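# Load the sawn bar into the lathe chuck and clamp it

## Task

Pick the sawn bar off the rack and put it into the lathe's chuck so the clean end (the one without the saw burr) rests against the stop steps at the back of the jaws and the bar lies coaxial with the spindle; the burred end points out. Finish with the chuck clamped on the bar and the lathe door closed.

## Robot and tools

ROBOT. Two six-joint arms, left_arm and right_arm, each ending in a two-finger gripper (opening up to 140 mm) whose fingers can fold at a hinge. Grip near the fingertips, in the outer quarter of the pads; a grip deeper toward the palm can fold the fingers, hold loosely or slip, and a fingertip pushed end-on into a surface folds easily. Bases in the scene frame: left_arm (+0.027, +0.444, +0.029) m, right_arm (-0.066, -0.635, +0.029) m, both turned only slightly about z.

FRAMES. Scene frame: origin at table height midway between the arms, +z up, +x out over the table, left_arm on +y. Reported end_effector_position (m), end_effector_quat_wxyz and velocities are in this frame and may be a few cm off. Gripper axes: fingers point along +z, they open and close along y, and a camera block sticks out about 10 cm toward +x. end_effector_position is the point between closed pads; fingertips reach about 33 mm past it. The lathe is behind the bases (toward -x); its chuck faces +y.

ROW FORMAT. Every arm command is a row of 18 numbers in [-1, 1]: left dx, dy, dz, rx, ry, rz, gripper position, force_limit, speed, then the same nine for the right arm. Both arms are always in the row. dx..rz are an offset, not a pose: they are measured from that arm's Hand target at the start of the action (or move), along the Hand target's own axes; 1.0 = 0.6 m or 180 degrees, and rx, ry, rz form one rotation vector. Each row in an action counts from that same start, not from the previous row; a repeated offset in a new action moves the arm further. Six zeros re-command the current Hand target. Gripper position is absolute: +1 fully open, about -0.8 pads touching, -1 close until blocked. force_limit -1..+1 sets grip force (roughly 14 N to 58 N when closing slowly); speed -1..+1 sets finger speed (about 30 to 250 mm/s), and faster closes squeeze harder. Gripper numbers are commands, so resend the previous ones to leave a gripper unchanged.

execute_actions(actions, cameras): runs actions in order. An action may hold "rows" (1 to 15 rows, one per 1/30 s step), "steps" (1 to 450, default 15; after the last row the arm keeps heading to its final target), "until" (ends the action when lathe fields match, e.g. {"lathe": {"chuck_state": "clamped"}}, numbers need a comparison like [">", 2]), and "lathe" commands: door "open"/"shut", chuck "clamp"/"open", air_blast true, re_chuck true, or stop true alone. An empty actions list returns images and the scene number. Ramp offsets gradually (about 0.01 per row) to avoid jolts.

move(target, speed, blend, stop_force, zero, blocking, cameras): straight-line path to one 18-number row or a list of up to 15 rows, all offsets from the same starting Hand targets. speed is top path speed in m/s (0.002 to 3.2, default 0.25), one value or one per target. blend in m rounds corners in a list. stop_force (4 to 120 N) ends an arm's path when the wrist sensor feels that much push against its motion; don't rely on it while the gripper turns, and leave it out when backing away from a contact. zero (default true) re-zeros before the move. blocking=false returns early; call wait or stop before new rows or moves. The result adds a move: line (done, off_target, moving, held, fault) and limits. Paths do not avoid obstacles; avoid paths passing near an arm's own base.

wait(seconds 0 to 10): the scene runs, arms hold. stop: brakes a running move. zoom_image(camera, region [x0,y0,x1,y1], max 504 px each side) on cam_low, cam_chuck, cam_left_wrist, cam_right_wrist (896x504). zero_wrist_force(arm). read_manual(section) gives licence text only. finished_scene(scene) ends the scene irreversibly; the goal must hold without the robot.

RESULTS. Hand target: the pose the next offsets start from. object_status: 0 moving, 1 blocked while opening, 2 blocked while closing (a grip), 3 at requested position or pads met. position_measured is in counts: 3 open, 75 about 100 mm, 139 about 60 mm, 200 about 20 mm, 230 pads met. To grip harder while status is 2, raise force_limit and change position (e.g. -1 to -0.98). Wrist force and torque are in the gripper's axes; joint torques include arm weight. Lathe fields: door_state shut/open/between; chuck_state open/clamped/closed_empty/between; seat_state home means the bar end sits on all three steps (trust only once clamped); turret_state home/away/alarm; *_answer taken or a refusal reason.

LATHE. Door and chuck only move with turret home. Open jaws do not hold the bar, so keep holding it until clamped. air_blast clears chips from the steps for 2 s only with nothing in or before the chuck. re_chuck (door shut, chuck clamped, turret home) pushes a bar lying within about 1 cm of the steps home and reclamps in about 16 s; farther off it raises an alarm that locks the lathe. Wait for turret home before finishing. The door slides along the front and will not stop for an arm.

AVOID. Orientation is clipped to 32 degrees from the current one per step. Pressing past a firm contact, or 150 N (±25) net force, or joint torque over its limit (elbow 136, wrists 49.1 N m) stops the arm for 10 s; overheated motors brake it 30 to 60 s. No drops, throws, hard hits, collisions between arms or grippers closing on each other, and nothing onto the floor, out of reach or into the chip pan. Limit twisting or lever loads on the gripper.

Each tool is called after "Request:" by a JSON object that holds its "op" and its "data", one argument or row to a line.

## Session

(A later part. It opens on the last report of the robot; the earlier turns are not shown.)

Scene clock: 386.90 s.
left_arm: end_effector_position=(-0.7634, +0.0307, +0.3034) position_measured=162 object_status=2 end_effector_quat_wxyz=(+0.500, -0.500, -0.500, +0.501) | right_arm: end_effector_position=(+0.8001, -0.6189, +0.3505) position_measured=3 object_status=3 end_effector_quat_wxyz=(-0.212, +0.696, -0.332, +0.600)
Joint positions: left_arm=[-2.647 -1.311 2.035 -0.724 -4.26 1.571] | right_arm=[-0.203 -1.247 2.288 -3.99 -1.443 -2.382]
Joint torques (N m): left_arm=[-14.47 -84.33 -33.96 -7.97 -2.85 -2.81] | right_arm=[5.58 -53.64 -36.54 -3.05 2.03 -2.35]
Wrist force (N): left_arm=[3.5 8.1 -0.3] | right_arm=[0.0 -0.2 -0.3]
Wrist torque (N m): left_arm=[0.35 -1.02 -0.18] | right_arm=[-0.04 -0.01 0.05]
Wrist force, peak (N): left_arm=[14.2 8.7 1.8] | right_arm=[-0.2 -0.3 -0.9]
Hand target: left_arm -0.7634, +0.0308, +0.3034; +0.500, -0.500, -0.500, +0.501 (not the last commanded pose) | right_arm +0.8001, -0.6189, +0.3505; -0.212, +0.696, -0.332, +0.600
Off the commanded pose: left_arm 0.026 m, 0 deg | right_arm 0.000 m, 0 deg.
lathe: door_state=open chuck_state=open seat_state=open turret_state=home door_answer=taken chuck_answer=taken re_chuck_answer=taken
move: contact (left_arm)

Request:
{"op": "move", "data": {
  "target": [-0.0012,0,0,0,0,0,-1,0,-1,0,0,0,0,0,0,1,1,1],
  "speed": 0.005,
  "cameras": ["cam_chuck","cam_left_wrist"]
}}

Request:
{"op": "zoom_image", "data": {
  "camera": "cam_left_wrist",
  "region": [348, 280, 598, 440]
}}

Request:
{"op": "zoom_image", "data": {
  "camera": "cam_chuck",
  "region": [380, 100, 680, 320]
}}

Scene clock: 396.10 s.
left_arm: end_effector_position=(-0.7634, +0.0301, +0.3035) position_measured=162 object_status=2 end_effector_quat_wxyz=(+0.500, -0.500, -0.500, +0.500) | right_arm: end_effector_position=(+0.8001, -0.6189, +0.3505) position_measured=3 object_status=3 end_effector_quat_wxyz=(-0.212, +0.696, -0.332, +0.600)
Joint positions: left_arm=[-2.646 -1.311 2.034 -0.724 -4.259 1.571] | right_arm=[-0.203 -1.247 2.288 -3.99 -1.443 -2.382]
Joint torques (N m): left_arm=[34.56 -52.6 -53.18 -3.32 -4.81 -2.55] | right_arm=[5.57 -53.8 -36.57 -3.16 2.06 -2.56]
Wrist force (N): left_arm=[19.6 8.4 3.2] | right_arm=[-0.3 -0.2 -0.3]
Wrist torque (N m): left_arm=[0.39 -0.71 -0.06] | right_arm=[-0.03 0.05 0.05]
Wrist force, peak (N): left_arm=[19.6 8.4 3.2] | right_arm=[-0.2 -0.7 -0.8]
Hand target: left_arm -0.7634, +0.0300, +0.3034; +0.500, -0.500, -0.500, +0.501 | right_arm +0.8001, -0.6189, +0.3505; -0.212, +0.696, -0.332, +0.600
Off the commanded pose: left_arm 0.000 m, 0 deg | right_arm 0.000 m, 0 deg.
lathe: door_state=open chuck_state=open seat_state=open turret_state=home door_answer=taken chuck_answer=taken re_chuck_answer=taken
move: done
Images, in order (width x height): cam_chuck 896x504, cam_left_wrist 896x504.

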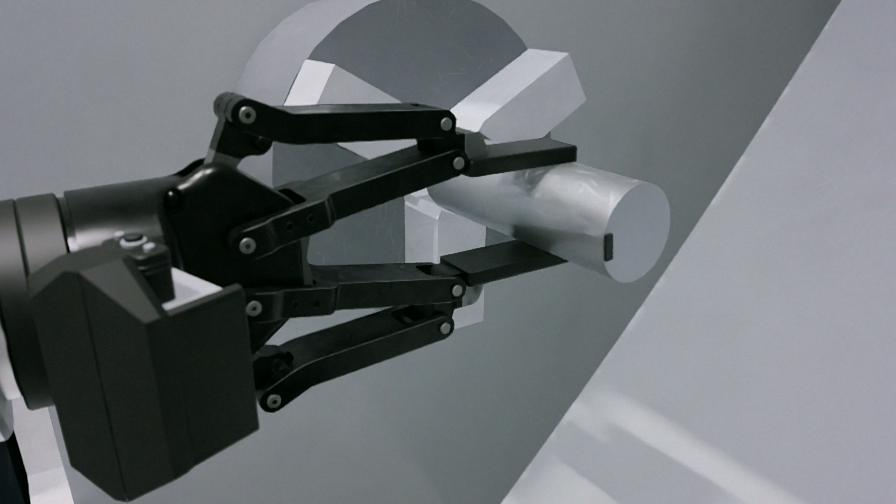

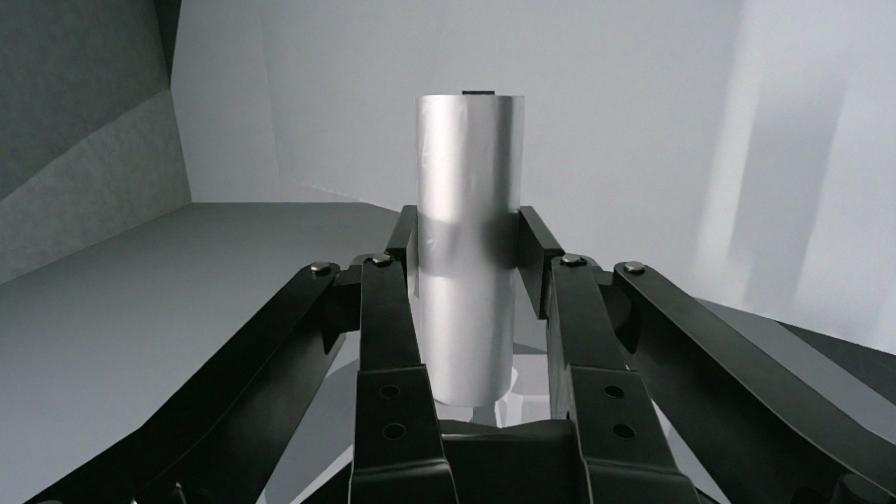

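Scaled by 2.016 from the camera's 896x504 image, which has a finer 1280x720 frame.

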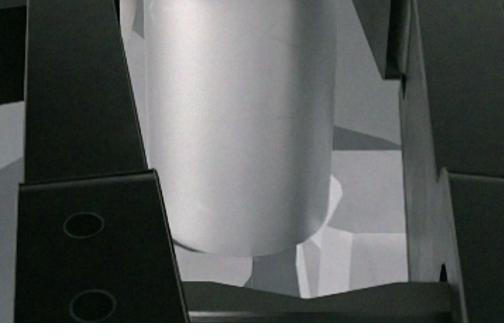

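Scaled by 1.680 from the camera's 896x504 image, which has a finer 1280x720 frame.

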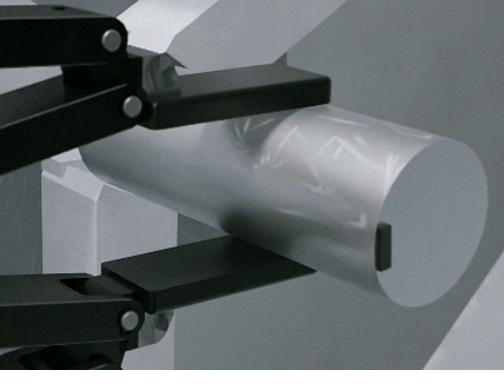

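Request:
{"op": "move", "data": {
  "target": [
    [0.003,0,0,0,0,0,-1,0,-1,0,0,0,0,0,0,1,1,1],
    [0.003,0.0008,0.0033,0,0,0,-1,0,-1,0,0,0,0,0,0,1,1,1]
  ],
  "speed": 0.02
}}

Request:
{"op": "move", "data": {
  "target": [-0.06,0,0,0,0,0,-1,0,-1,0,0,0,0,0,0,1,1,1],
  "speed": 0.012,
  "stop_force": 9
}}

Scene clock: 410.00 s.
left_arm: end_effector_position=(-0.7654, +0.0319, +0.3030) position_measured=162 object_status=2 end_effector_quat_wxyz=(+0.500, -0.500, -0.500, +0.501) | right_arm: end_effector_position=(+0.8001, -0.6189, +0.3505) position_measured=3 object_status=3 end_effector_quat_wxyz=(-0.212, +0.696, -0.332, +0.600)
Joint positions: left_arm=[-2.65 -1.31 2.034 -0.725 -4.263 1.571] | right_arm=[-0.203 -1.247 2.288 -3.99 -1.443 -2.382]
Joint torques (N m): left_arm=[-4.3 -74.76 -44.12 -7.64 -1.21 -2.23] | right_arm=[7.45 -53.69 -35.83 -3.2 2.16 -2.53]
Wrist force (N): left_arm=[2.7 8.1 -0.1] | right_arm=[-0.1 -0.1 -0.5]
Wrist torque (N m): left_arm=[0.35 -0.96 -0.18] | right_arm=[-0.03 0.00 0.05]
Wrist force, peak (N): left_arm=[21.9 8.6 3.2] | right_arm=[-0.3 -0.4 -1.0]
Hand target: left_arm -0.7653, +0.0318, +0.3030; +0.500, -0.500, -0.500, +0.501 | right_arm +0.8001, -0.6189, +0.3505; -0.212, +0.696, -0.332, +0.600
Off the commanded pose: left_arm 0.000 m, 0 deg | right_arm 0.000 m, 0 deg.
lathe: door_state=open chuck_state=open seat_state=open turret_state=home door_answer=taken chuck_answer=taken re_chuck_answer=taken
move: done

Scene clock: 413.30 s.
left_arm: end_effector_position=(-0.7653, +0.0066, +0.3030) position_measured=162 object_status=2 end_effector_quat_wxyz=(+0.500, -0.500, -0.500, +0.501) | right_arm: end_effector_position=(+0.8001, -0.6189, +0.3505) position_measured=3 object_status=3 end_effector_quat_wxyz=(-0.212, +0.696, -0.332, +0.600)
Joint positions: left_arm=[-2.612 -1.285 2 -0.715 -4.225 1.571] | right_arm=[-0.203 -1.247 2.288 -3.99 -1.443 -2.382]
Joint torques (N m): left_arm=[-12.92 -87.71 -35.24 -8.43 -3.72 -3.02] | right_arm=[7.14 -54.45 -35.94 -3.37 2.15 -2.43]
Wrist force (N): left_arm=[8.2 8.6 0.3] | right_arm=[-0.2 0.0 -0.6]
Wrist torque (N m): left_arm=[0.33 -0.70 -0.21] | right_arm=[0.01 0.03 0.05]
Wrist force, peak (N): left_arm=[19.5 7.7 -2.4] | right_arm=[0.0 -0.1 -0.9]
Hand target: left_arm -0.7653, +0.0066, +0.3030; +0.500, -0.500, -0.500, +0.501 (not the last commanded pose) | right_arm +0.8001, -0.6189, +0.3505; -0.212, +0.696, -0.332, +0.600
Off the commanded pose: left_arm 0.011 m, 0 deg | right_arm 0.000 m, 0 deg.
lathe: door_state=open chuck_state=open seat_state=open turret_state=home door_answer=taken chuck_answer=taken re_chuck_answer=taken
move: contact (left_arm)

Request:
{"op": "execute_actions", "data": {
  "actions": [
    {"lathe":{"chuck":"clamp"},"steps":120,"until":{"lathe":{"chuck_state":"clamped"}}}
  ]
}}

Scene clock: 418.40 s.
left_arm: end_effector_position=(-0.7653, +0.0066, +0.3031) position_measured=162 object_status=2 end_effector_quat_wxyz=(+0.500, -0.500, -0.500, +0.501) | right_arm: end_effector_position=(+0.8001, -0.6189, +0.3505) position_measured=3 object_status=3 end_effector_quat_wxyz=(-0.212, +0.696, -0.332, +0.600)
Joint positions: left_arm=[-2.612 -1.285 2 -0.715 -4.225 1.571] | right_arm=[-0.203 -1.247 2.288 -3.99 -1.443 -2.382]
Joint torques (N m): left_arm=[-9.06 -53.65 -44.9 -2.29 -0.01 -2.97] | right_arm=[6.52 -54.53 -36.36 -3.45 2.04 -2.47]
Wrist force (N): left_arm=[1.8 -7.2 -34.5] | right_arm=[-0.1 -0.4 -0.3]
Wrist torque (N m): left_arm=[0.75 -1.05 -0.10] | right_arm=[-0.07 0.01 0.05]
Wrist force, peak (N): left_arm=[1.9 -8.0 -35.9] | right_arm=[0.0 -0.5 -0.8]
Hand target: left_arm -0.7653, +0.0066, +0.3030; +0.500, -0.500, -0.500, +0.501 (not the last commanded pose) | right_arm +0.8001, -0.6189, +0.3505; -0.212, +0.696, -0.332, +0.600
Tool commands: left_gripper/position=-1.0 left_gripper/force_limit=+0.0 left_gripper/speed=-1.0 right_gripper/position=+1.0 right_gripper/force_limit=+1.0 right_gripper/speed=+1.0
Off the commanded pose: left_arm 0.011 m, 0 deg | right_arm 0.000 m, 0 deg.
lathe: door_state=open chuck_state=clamped seat_state=open turret_state=home door_answer=taken chuck_answer=taken re_chuck_answer=taken

Request:
{"op": "wait", "data": {
  "seconds": 0.3,
  "cameras": ["cam_chuck"]
}}

Request:
{"op": "zoom_image", "data": {
  "camera": "cam_chuck",
  "region": [380, 80, 640, 270]
}}

Scene clock: 425.07 s.
left_arm: end_effector_position=(-0.7653, +0.0066, +0.3030) position_measured=162 object_status=2 end_effector_quat_wxyz=(+0.500, -0.500, -0.500, +0.501) | right_arm: end_effector_position=(+0.8001, -0.6189, +0.3505) position_measured=3 object_status=3 end_effector_quat_wxyz=(-0.212, +0.696, -0.332, +0.600)
Joint positions: left_arm=[-2.612 -1.285 2 -0.715 -4.225 1.571] | right_arm=[-0.203 -1.247 2.288 -3.99 -1.443 -2.382]
Joint torques (N m): left_arm=[-0.58 -34.83 -54.19 -1.13 -0.18 -3.22] | right_arm=[6.4 -55.67 -36.23 -3.6 2.34 -2.28]
Wrist force (N): left_arm=[3.3 -10.9 -40.8] | right_arm=[0.0 -0.2 -0.3]
Wrist torque (N m): left_arm=[0.82 -0.95 -0.09] | right_arm=[-0.02 -0.02 0.05]
Wrist force, peak (N): left_arm=[3.4 -10.9 -41.4] | right_arm=[0.1 -0.6 -0.7]
Hand target: left_arm -0.7653, +0.0066, +0.3030; +0.500, -0.500, -0.500, +0.501 (not the last commanded pose) | right_arm +0.8001, -0.6189, +0.3505; -0.212, +0.696, -0.332, +0.600
Tool commands: left_gripper/position=-1.0 left_gripper/force_limit=+0.0 left_gripper/speed=-1.0 right_gripper/position=+1.0 right_gripper/force_limit=+1.0 right_gripper/speed=+1.0
Off the commanded pose: left_arm 0.011 m, 0 deg | right_arm 0.000 m, 0 deg.
lathe: door_state=open chuck_state=clamped seat_state=open turret_state=home door_answer=taken chuck_answer=taken re_chuck_answer=taken
wait: 0.30 s; at rest from the start
Images, in order (width x height): cam_chuck 896x504.

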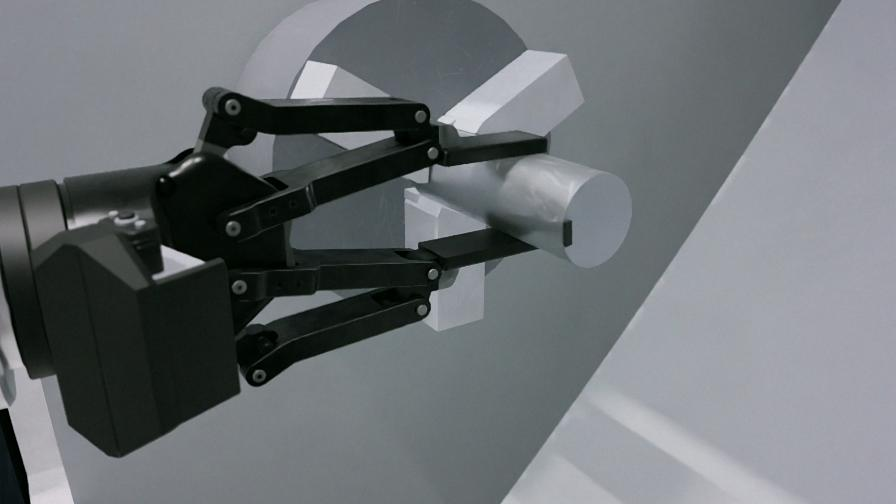

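Scaled by 1.938 from the camera's 896x504 image, which has a finer 1280x720 frame.

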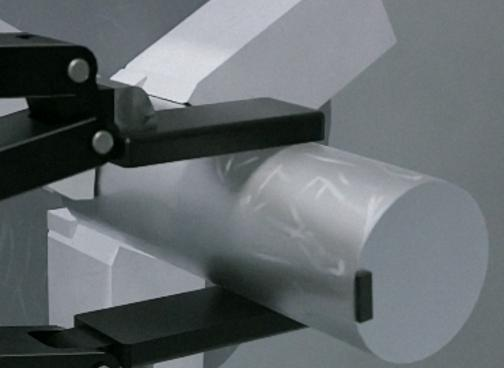

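Request:
{"op": "execute_actions", "data": {
  "actions": [
    {"lathe":{"chuck":"open"},"steps":90,"until":{"lathe":{"chuck_state":"open"}}}
  ]
}}

Request:
{"op": "move", "data": {
  "target": [0,-0.0003,-0.0013,0,0,0,-1,0,-1,0,0,0,0,0,0,1,1,1],
  "speed": 0.01
}}

Request:
{"op": "move", "data": {
  "target": [-0.01,0,0,0,0,0,-1,0,-1,0,0,0,0,0,0,1,1,1],
  "speed": 0.006,
  "stop_force": 22
}}

Request:
{"op": "execute_actions", "data": {
  "actions": [
    {"lathe":{"chuck":"clamp"},"steps":120,"until":{"lathe":{"chuck_state":"clamped"}}},
    {"steps":10}
  ]
}}

Scene clock: 436.03 s.
left_arm: end_effector_position=(-0.7653, +0.0066, +0.3029) position_measured=162 object_status=2 end_effector_quat_wxyz=(+0.500, -0.500, -0.500, +0.500) | right_arm: end_effector_position=(+0.8001, -0.6189, +0.3505) position_measured=3 object_status=3 end_effector_quat_wxyz=(-0.212, +0.696, -0.332, +0.600)
Joint positions: left_arm=[-2.612 -1.285 2 -0.715 -4.225 1.571] | right_arm=[-0.203 -1.247 2.288 -3.99 -1.443 -2.382]
Joint torques (N m): left_arm=[-1.49 -85.36 -34.62 -5.5 -0.16 -2.81] | right_arm=[6.45 -56.08 -36.1 -3.55 2.14 -2.38]
Wrist force (N): left_arm=[2.9 8.3 -0.1] | right_arm=[-0.1 -0.2 -0.4]
Wrist torque (N m): left_arm=[0.41 -1.00 -0.19] | right_arm=[-0.04 0.01 0.05]
Wrist force, peak (N): left_arm=[3.6 -10.7 -41.4] | right_arm=[0.5 -0.4 -0.8]
Hand target: left_arm -0.7653, +0.0066, +0.3030; +0.500, -0.500, -0.500, +0.501 (not the last commanded pose) | right_arm +0.8001, -0.6189, +0.3505; -0.212, +0.696, -0.332, +0.600
Tool commands: left_gripper/position=-1.0 left_gripper/force_limit=+0.0 left_gripper/speed=-1.0 right_gripper/position=+1.0 right_gripper/force_limit=+1.0 right_gripper/speed=+1.0
Off the commanded pose: left_arm 0.011 m, 0 deg | right_arm 0.000 m, 0 deg.
lathe: door_state=open chuck_state=open seat_state=open turret_state=home door_answer=taken chuck_answer=taken re_chuck_answer=taken

Scene clock: 436.73 s.
left_arm: end_effector_position=(-0.7645, +0.0066, +0.3032) position_measured=162 object_status=2 end_effector_quat_wxyz=(+0.500, -0.500, -0.500, +0.501) | right_arm: end_effector_position=(+0.8001, -0.6189, +0.3505) position_measured=3 object_status=3 end_effector_quat_wxyz=(-0.212, +0.696, -0.332, +0.600)
Joint positions: left_arm=[-2.611 -1.286 2.001 -0.715 -4.225 1.571] | right_arm=[-0.203 -1.247 2.288 -3.99 -1.443 -2.382]
Joint torques (N m): left_arm=[14.56 -82.66 -34.52 -6.24 2.89 -2.52] | right_arm=[7.62 -56.25 -36.36 -3.57 2.12 -2.08]
Wrist force (N): left_arm=[3.1 8.4 0.0] | right_arm=[0.3 -0.2 -0.6]
Wrist torque (N m): left_arm=[0.42 -1.04 -0.19] | right_arm=[-0.03 -0.07 0.05]
Wrist force, peak (N): left_arm=[3.2 8.4 -0.3] | right_arm=[-0.2 -0.5 -0.5]
Hand target: left_arm -0.7645, +0.0066, +0.3032; +0.500, -0.500, -0.500, +0.501 | right_arm +0.8001, -0.6189, +0.3505; -0.212, +0.696, -0.332, +0.600
Off the commanded pose: left_arm 0.000 m, 0 deg | right_arm 0.000 m, 0 deg.
lathe: door_state=open chuck_state=open seat_state=open turret_state=home door_answer=taken chuck_answer=taken re_chuck_answer=taken
move: done

Scene clock: 438.00 s.
left_arm: end_effector_position=(-0.7645, +0.0054, +0.3032) position_measured=162 object_status=2 end_effector_quat_wxyz=(+0.500, -0.500, -0.500, +0.500) | right_arm: end_effector_position=(+0.8001, -0.6189, +0.3505) position_measured=3 object_status=3 end_effector_quat_wxyz=(-0.212, +0.696, -0.332, +0.600)
Joint positions: left_arm=[-2.609 -1.285 1.999 -0.715 -4.222 1.571] | right_arm=[-0.203 -1.247 2.288 -3.99 -1.443 -2.382]
Joint torques (N m): left_arm=[1.83 -84.36 -38.79 -8.47 -10.01 -2.92] | right_arm=[4.99 -55.06 -36.49 -3.33 2.26 -2.43]
Wrist force (N): left_arm=[24.2 8.3 2.2] | right_arm=[0.0 -0.1 -0.4]
Wrist torque (N m): left_arm=[0.35 -0.55 0.23] | right_arm=[-0.01 -0.01 0.06]
Wrist force, peak (N): left_arm=[30.0 8.0 -2.1] | right_arm=[-0.4 0.0 -0.6]
Hand target: left_arm -0.7645, +0.0054, +0.3032; +0.500, -0.500, -0.500, +0.500 (not the last commanded pose) | right_arm +0.8001, -0.6189, +0.3505; -0.212, +0.696, -0.332, +0.600
Off the commanded pose: left_arm 0.005 m, 0 deg | right_arm 0.000 m, 0 deg.
lathe: door_state=open chuck_state=open seat_state=open turret_state=home door_answer=taken chuck_answer=taken re_chuck_answer=taken
move: contact (left_arm)

Scene clock: 439.13 s.
left_arm: end_effector_position=(-0.7645, +0.0055, +0.3032) position_measured=162 object_status=2 end_effector_quat_wxyz=(+0.500, -0.500, -0.500, +0.500) | right_arm: end_effector_position=(+0.8001, -0.6189, +0.3505) position_measured=3 object_status=3 end_effector_quat_wxyz=(-0.212, +0.696, -0.332, +0.600)
Joint positions: left_arm=[-2.609 -1.285 1.999 -0.715 -4.222 1.571] | right_arm=[-0.203 -1.247 2.288 -3.99 -1.443 -2.382]
Joint torques (N m): left_arm=[29.38 -78.31 -39.99 -1.09 -2.3 -2.78] | right_arm=[7.69 -56.32 -36.44 -3.54 2.22 -2.57]
Wrist force (N): left_arm=[15.5 12.1 35.2] | right_arm=[0.0 0.0 -0.2]
Wrist torque (N m): left_arm=[0.43 -0.67 -0.02] | right_arm=[0.01 0.00 0.05]
Wrist force, peak (N): left_arm=[15.1 13.0 35.5] | right_arm=[-0.4 -0.4 -0.6]
Hand target: left_arm -0.7645, +0.0054, +0.3032; +0.500, -0.500, -0.500, +0.500 (not the last commanded pose) | right_arm +0.8001, -0.6189, +0.3505; -0.212, +0.696, -0.332, +0.600
Tool commands: left_gripper/position=-1.0 left_gripper/force_limit=+0.0 left_gripper/speed=-1.0 right_gripper/position=+1.0 right_gripper/force_limit=+1.0 right_gripper/speed=+1.0
Off the commanded pose: left_arm 0.005 m, 0 deg | right_arm 0.000 m, 0 deg.
lathe: door_state=open chuck_state=clamped seat_state=home turret_state=home door_answer=taken chuck_answer=taken re_chuck_answer=taken

Request:
{"op": "execute_actions", "data": {
  "actions": [
    {"rows":[[0,0,0,0,0,0,0.5,0,-1,0,0,0,0,0,0,1,1,1]],"steps":65}
  ]
}}

Request:
{"op": "move", "data": {
  "target": [
    [0.05,0,-0.28,0,0,0,0.5,0,-1,0,0,0,0,0,0,1,1,1],
    [0.05,-0.3,-0.98,0,0,0,0.5,0,-1,0,0,0,0,0,0,1,1,1]
  ],
  "blend": 0.04,
  "speed": 0.3
}}

Request:
{"op": "execute_actions", "data": {
  "actions": [
    {"lathe":{"door":"shut"},"steps":150,"until":{"lathe":{"door_state":"shut"}}}
  ]
}}

Scene clock: 448.70 s.
left_arm: end_effector_position=(-0.7645, +0.0054, +0.3032) position_measured=66 object_status=3 end_effector_quat_wxyz=(+0.500, -0.500, -0.500, +0.500) | right_arm: end_effector_position=(+0.8001, -0.6189, +0.3505) position_measured=3 object_status=3 end_effector_quat_wxyz=(-0.212, +0.696, -0.332, +0.600)
Joint positions: left_arm=[-2.609 -1.285 1.999 -0.715 -4.222 1.571] | right_arm=[-0.203 -1.247 2.288 -3.99 -1.443 -2.382]
Joint torques (N m): left_arm=[-17.79 -62.59 -39.31 -4.31 0.88 -2.65] | right_arm=[6.54 -57.85 -36.09 -3.43 2.06 -2.42]
Wrist force (N): left_arm=[2.5 3.1 1.4] | right_arm=[0.1 -0.6 -0.5]
Wrist torque (N m): left_arm=[0.77 -0.90 -0.14] | right_arm=[-0.13 -0.03 0.05]
Wrist force, peak (N): left_arm=[15.9 12.9 39.6] | right_arm=[0.0 -0.2 -1.0]
Hand target: left_arm -0.7645, +0.0054, +0.3032; +0.500, -0.500, -0.500, +0.500 | right_arm +0.8001, -0.6189, +0.3505; -0.212, +0.696, -0.332, +0.600
Off the commanded pose: left_arm 0.000 m, 0 deg | right_arm 0.000 m, 0 deg.
lathe: door_state=open chuck_state=clamped seat_state=home turret_state=home door_answer=taken chuck_answer=taken re_chuck_answer=taken

Scene clock: 451.40 s.
left_arm: end_effector_position=(-0.1765, +0.0360, +0.4829) position_measured=66 object_status=3 end_effector_quat_wxyz=(+0.500, -0.500, -0.500, +0.500) | right_arm: end_effector_position=(+0.8001, -0.6189, +0.3505) position_measured=3 object_status=3 end_effector_quat_wxyz=(-0.212, +0.696, -0.332, +0.600)
Joint positions: left_arm=[-1.623 -1.803 2.166 -0.366 -3.235 1.569] | right_arm=[-0.203 -1.247 2.288 -3.99 -1.443 -2.382]
Joint torques (N m): left_arm=[15.08 -8.8 -53.06 2.25 3.67 4.02] | right_arm=[6.99 -55.83 -36.08 -3.56 2.23 -2.36]
Wrist force (N): left_arm=[2.3 2.8 1.3] | right_arm=[-0.2 0.1 -0.2]
Wrist torque (N m): left_arm=[0.71 -0.85 -0.41] | right_arm=[0.03 0.05 0.05]
Wrist force, peak (N): left_arm=[1.8 2.9 5.4] | right_arm=[-0.2 -0.5 -0.6]
Hand target: left_arm -0.1764, +0.0359, +0.4830; +0.500, -0.500, -0.500, +0.500 | right_arm +0.8001, -0.6189, +0.3505; -0.212, +0.696, -0.332, +0.600
Off the commanded pose: left_arm 0.000 m, 0 deg | right_arm 0.000 m, 0 deg.
lathe: door_state=open chuck_state=clamped seat_state=home turret_state=home door_answer=taken chuck_answer=taken re_chuck_answer=taken
move: done

Scene clock: 453.67 s.
left_arm: end_effector_position=(-0.1764, +0.0359, +0.4830) position_measured=66 object_status=3 end_effector_quat_wxyz=(+0.500, -0.500, -0.500, +0.500) | right_arm: end_effector_position=(+0.8001, -0.6189, +0.3505) position_measured=3 object_status=3 end_effector_quat_wxyz=(-0.212, +0.696, -0.332, +0.600)
Joint positions: left_arm=[-1.622 -1.803 2.166 -0.366 -3.235 1.569] | right_arm=[-0.203 -1.247 2.288 -3.99 -1.443 -2.382]
Joint torques (N m): left_arm=[16.76 -7.33 -52.96 2.53 3.21 3.89] | right_arm=[6.85 -57.89 -36.06 -3.64 2.06 -2.34]
Wrist force (N): left_arm=[2.3 3.0 1.3] | right_arm=[-0.1 -0.2 -0.4]
Wrist torque (N m): left_arm=[0.75 -0.87 -0.42] | right_arm=[-0.03 0.01 0.05]
Wrist force, peak (N): left_arm=[2.4 3.4 1.2] | right_arm=[0.3 -0.3 -0.9]
Hand target: left_arm -0.1764, +0.0359, +0.4830; +0.500, -0.500, -0.500, +0.500 | right_arm +0.8001, -0.6189, +0.3505; -0.212, +0.696, -0.332, +0.600
Tool commands: left_gripper/position=+0.5 left_gripper/force_limit=+0.0 left_gripper/speed=-1.0 right_gripper/position=+1.0 right_gripper/force_limit=+1.0 right_gripper/speed=+1.0
Off the commanded pose: left_arm 0.000 m, 0 deg | right_arm 0.000 m, 0 deg.
lathe: door_state=shut chuck_state=clamped seat_state=home turret_state=home door_answer=taken chuck_answer=taken re_chuck_answer=taken

Request:
{"op": "finished_scene", "data": {
  "scene": 2
}}

The scene is finished: the task was done.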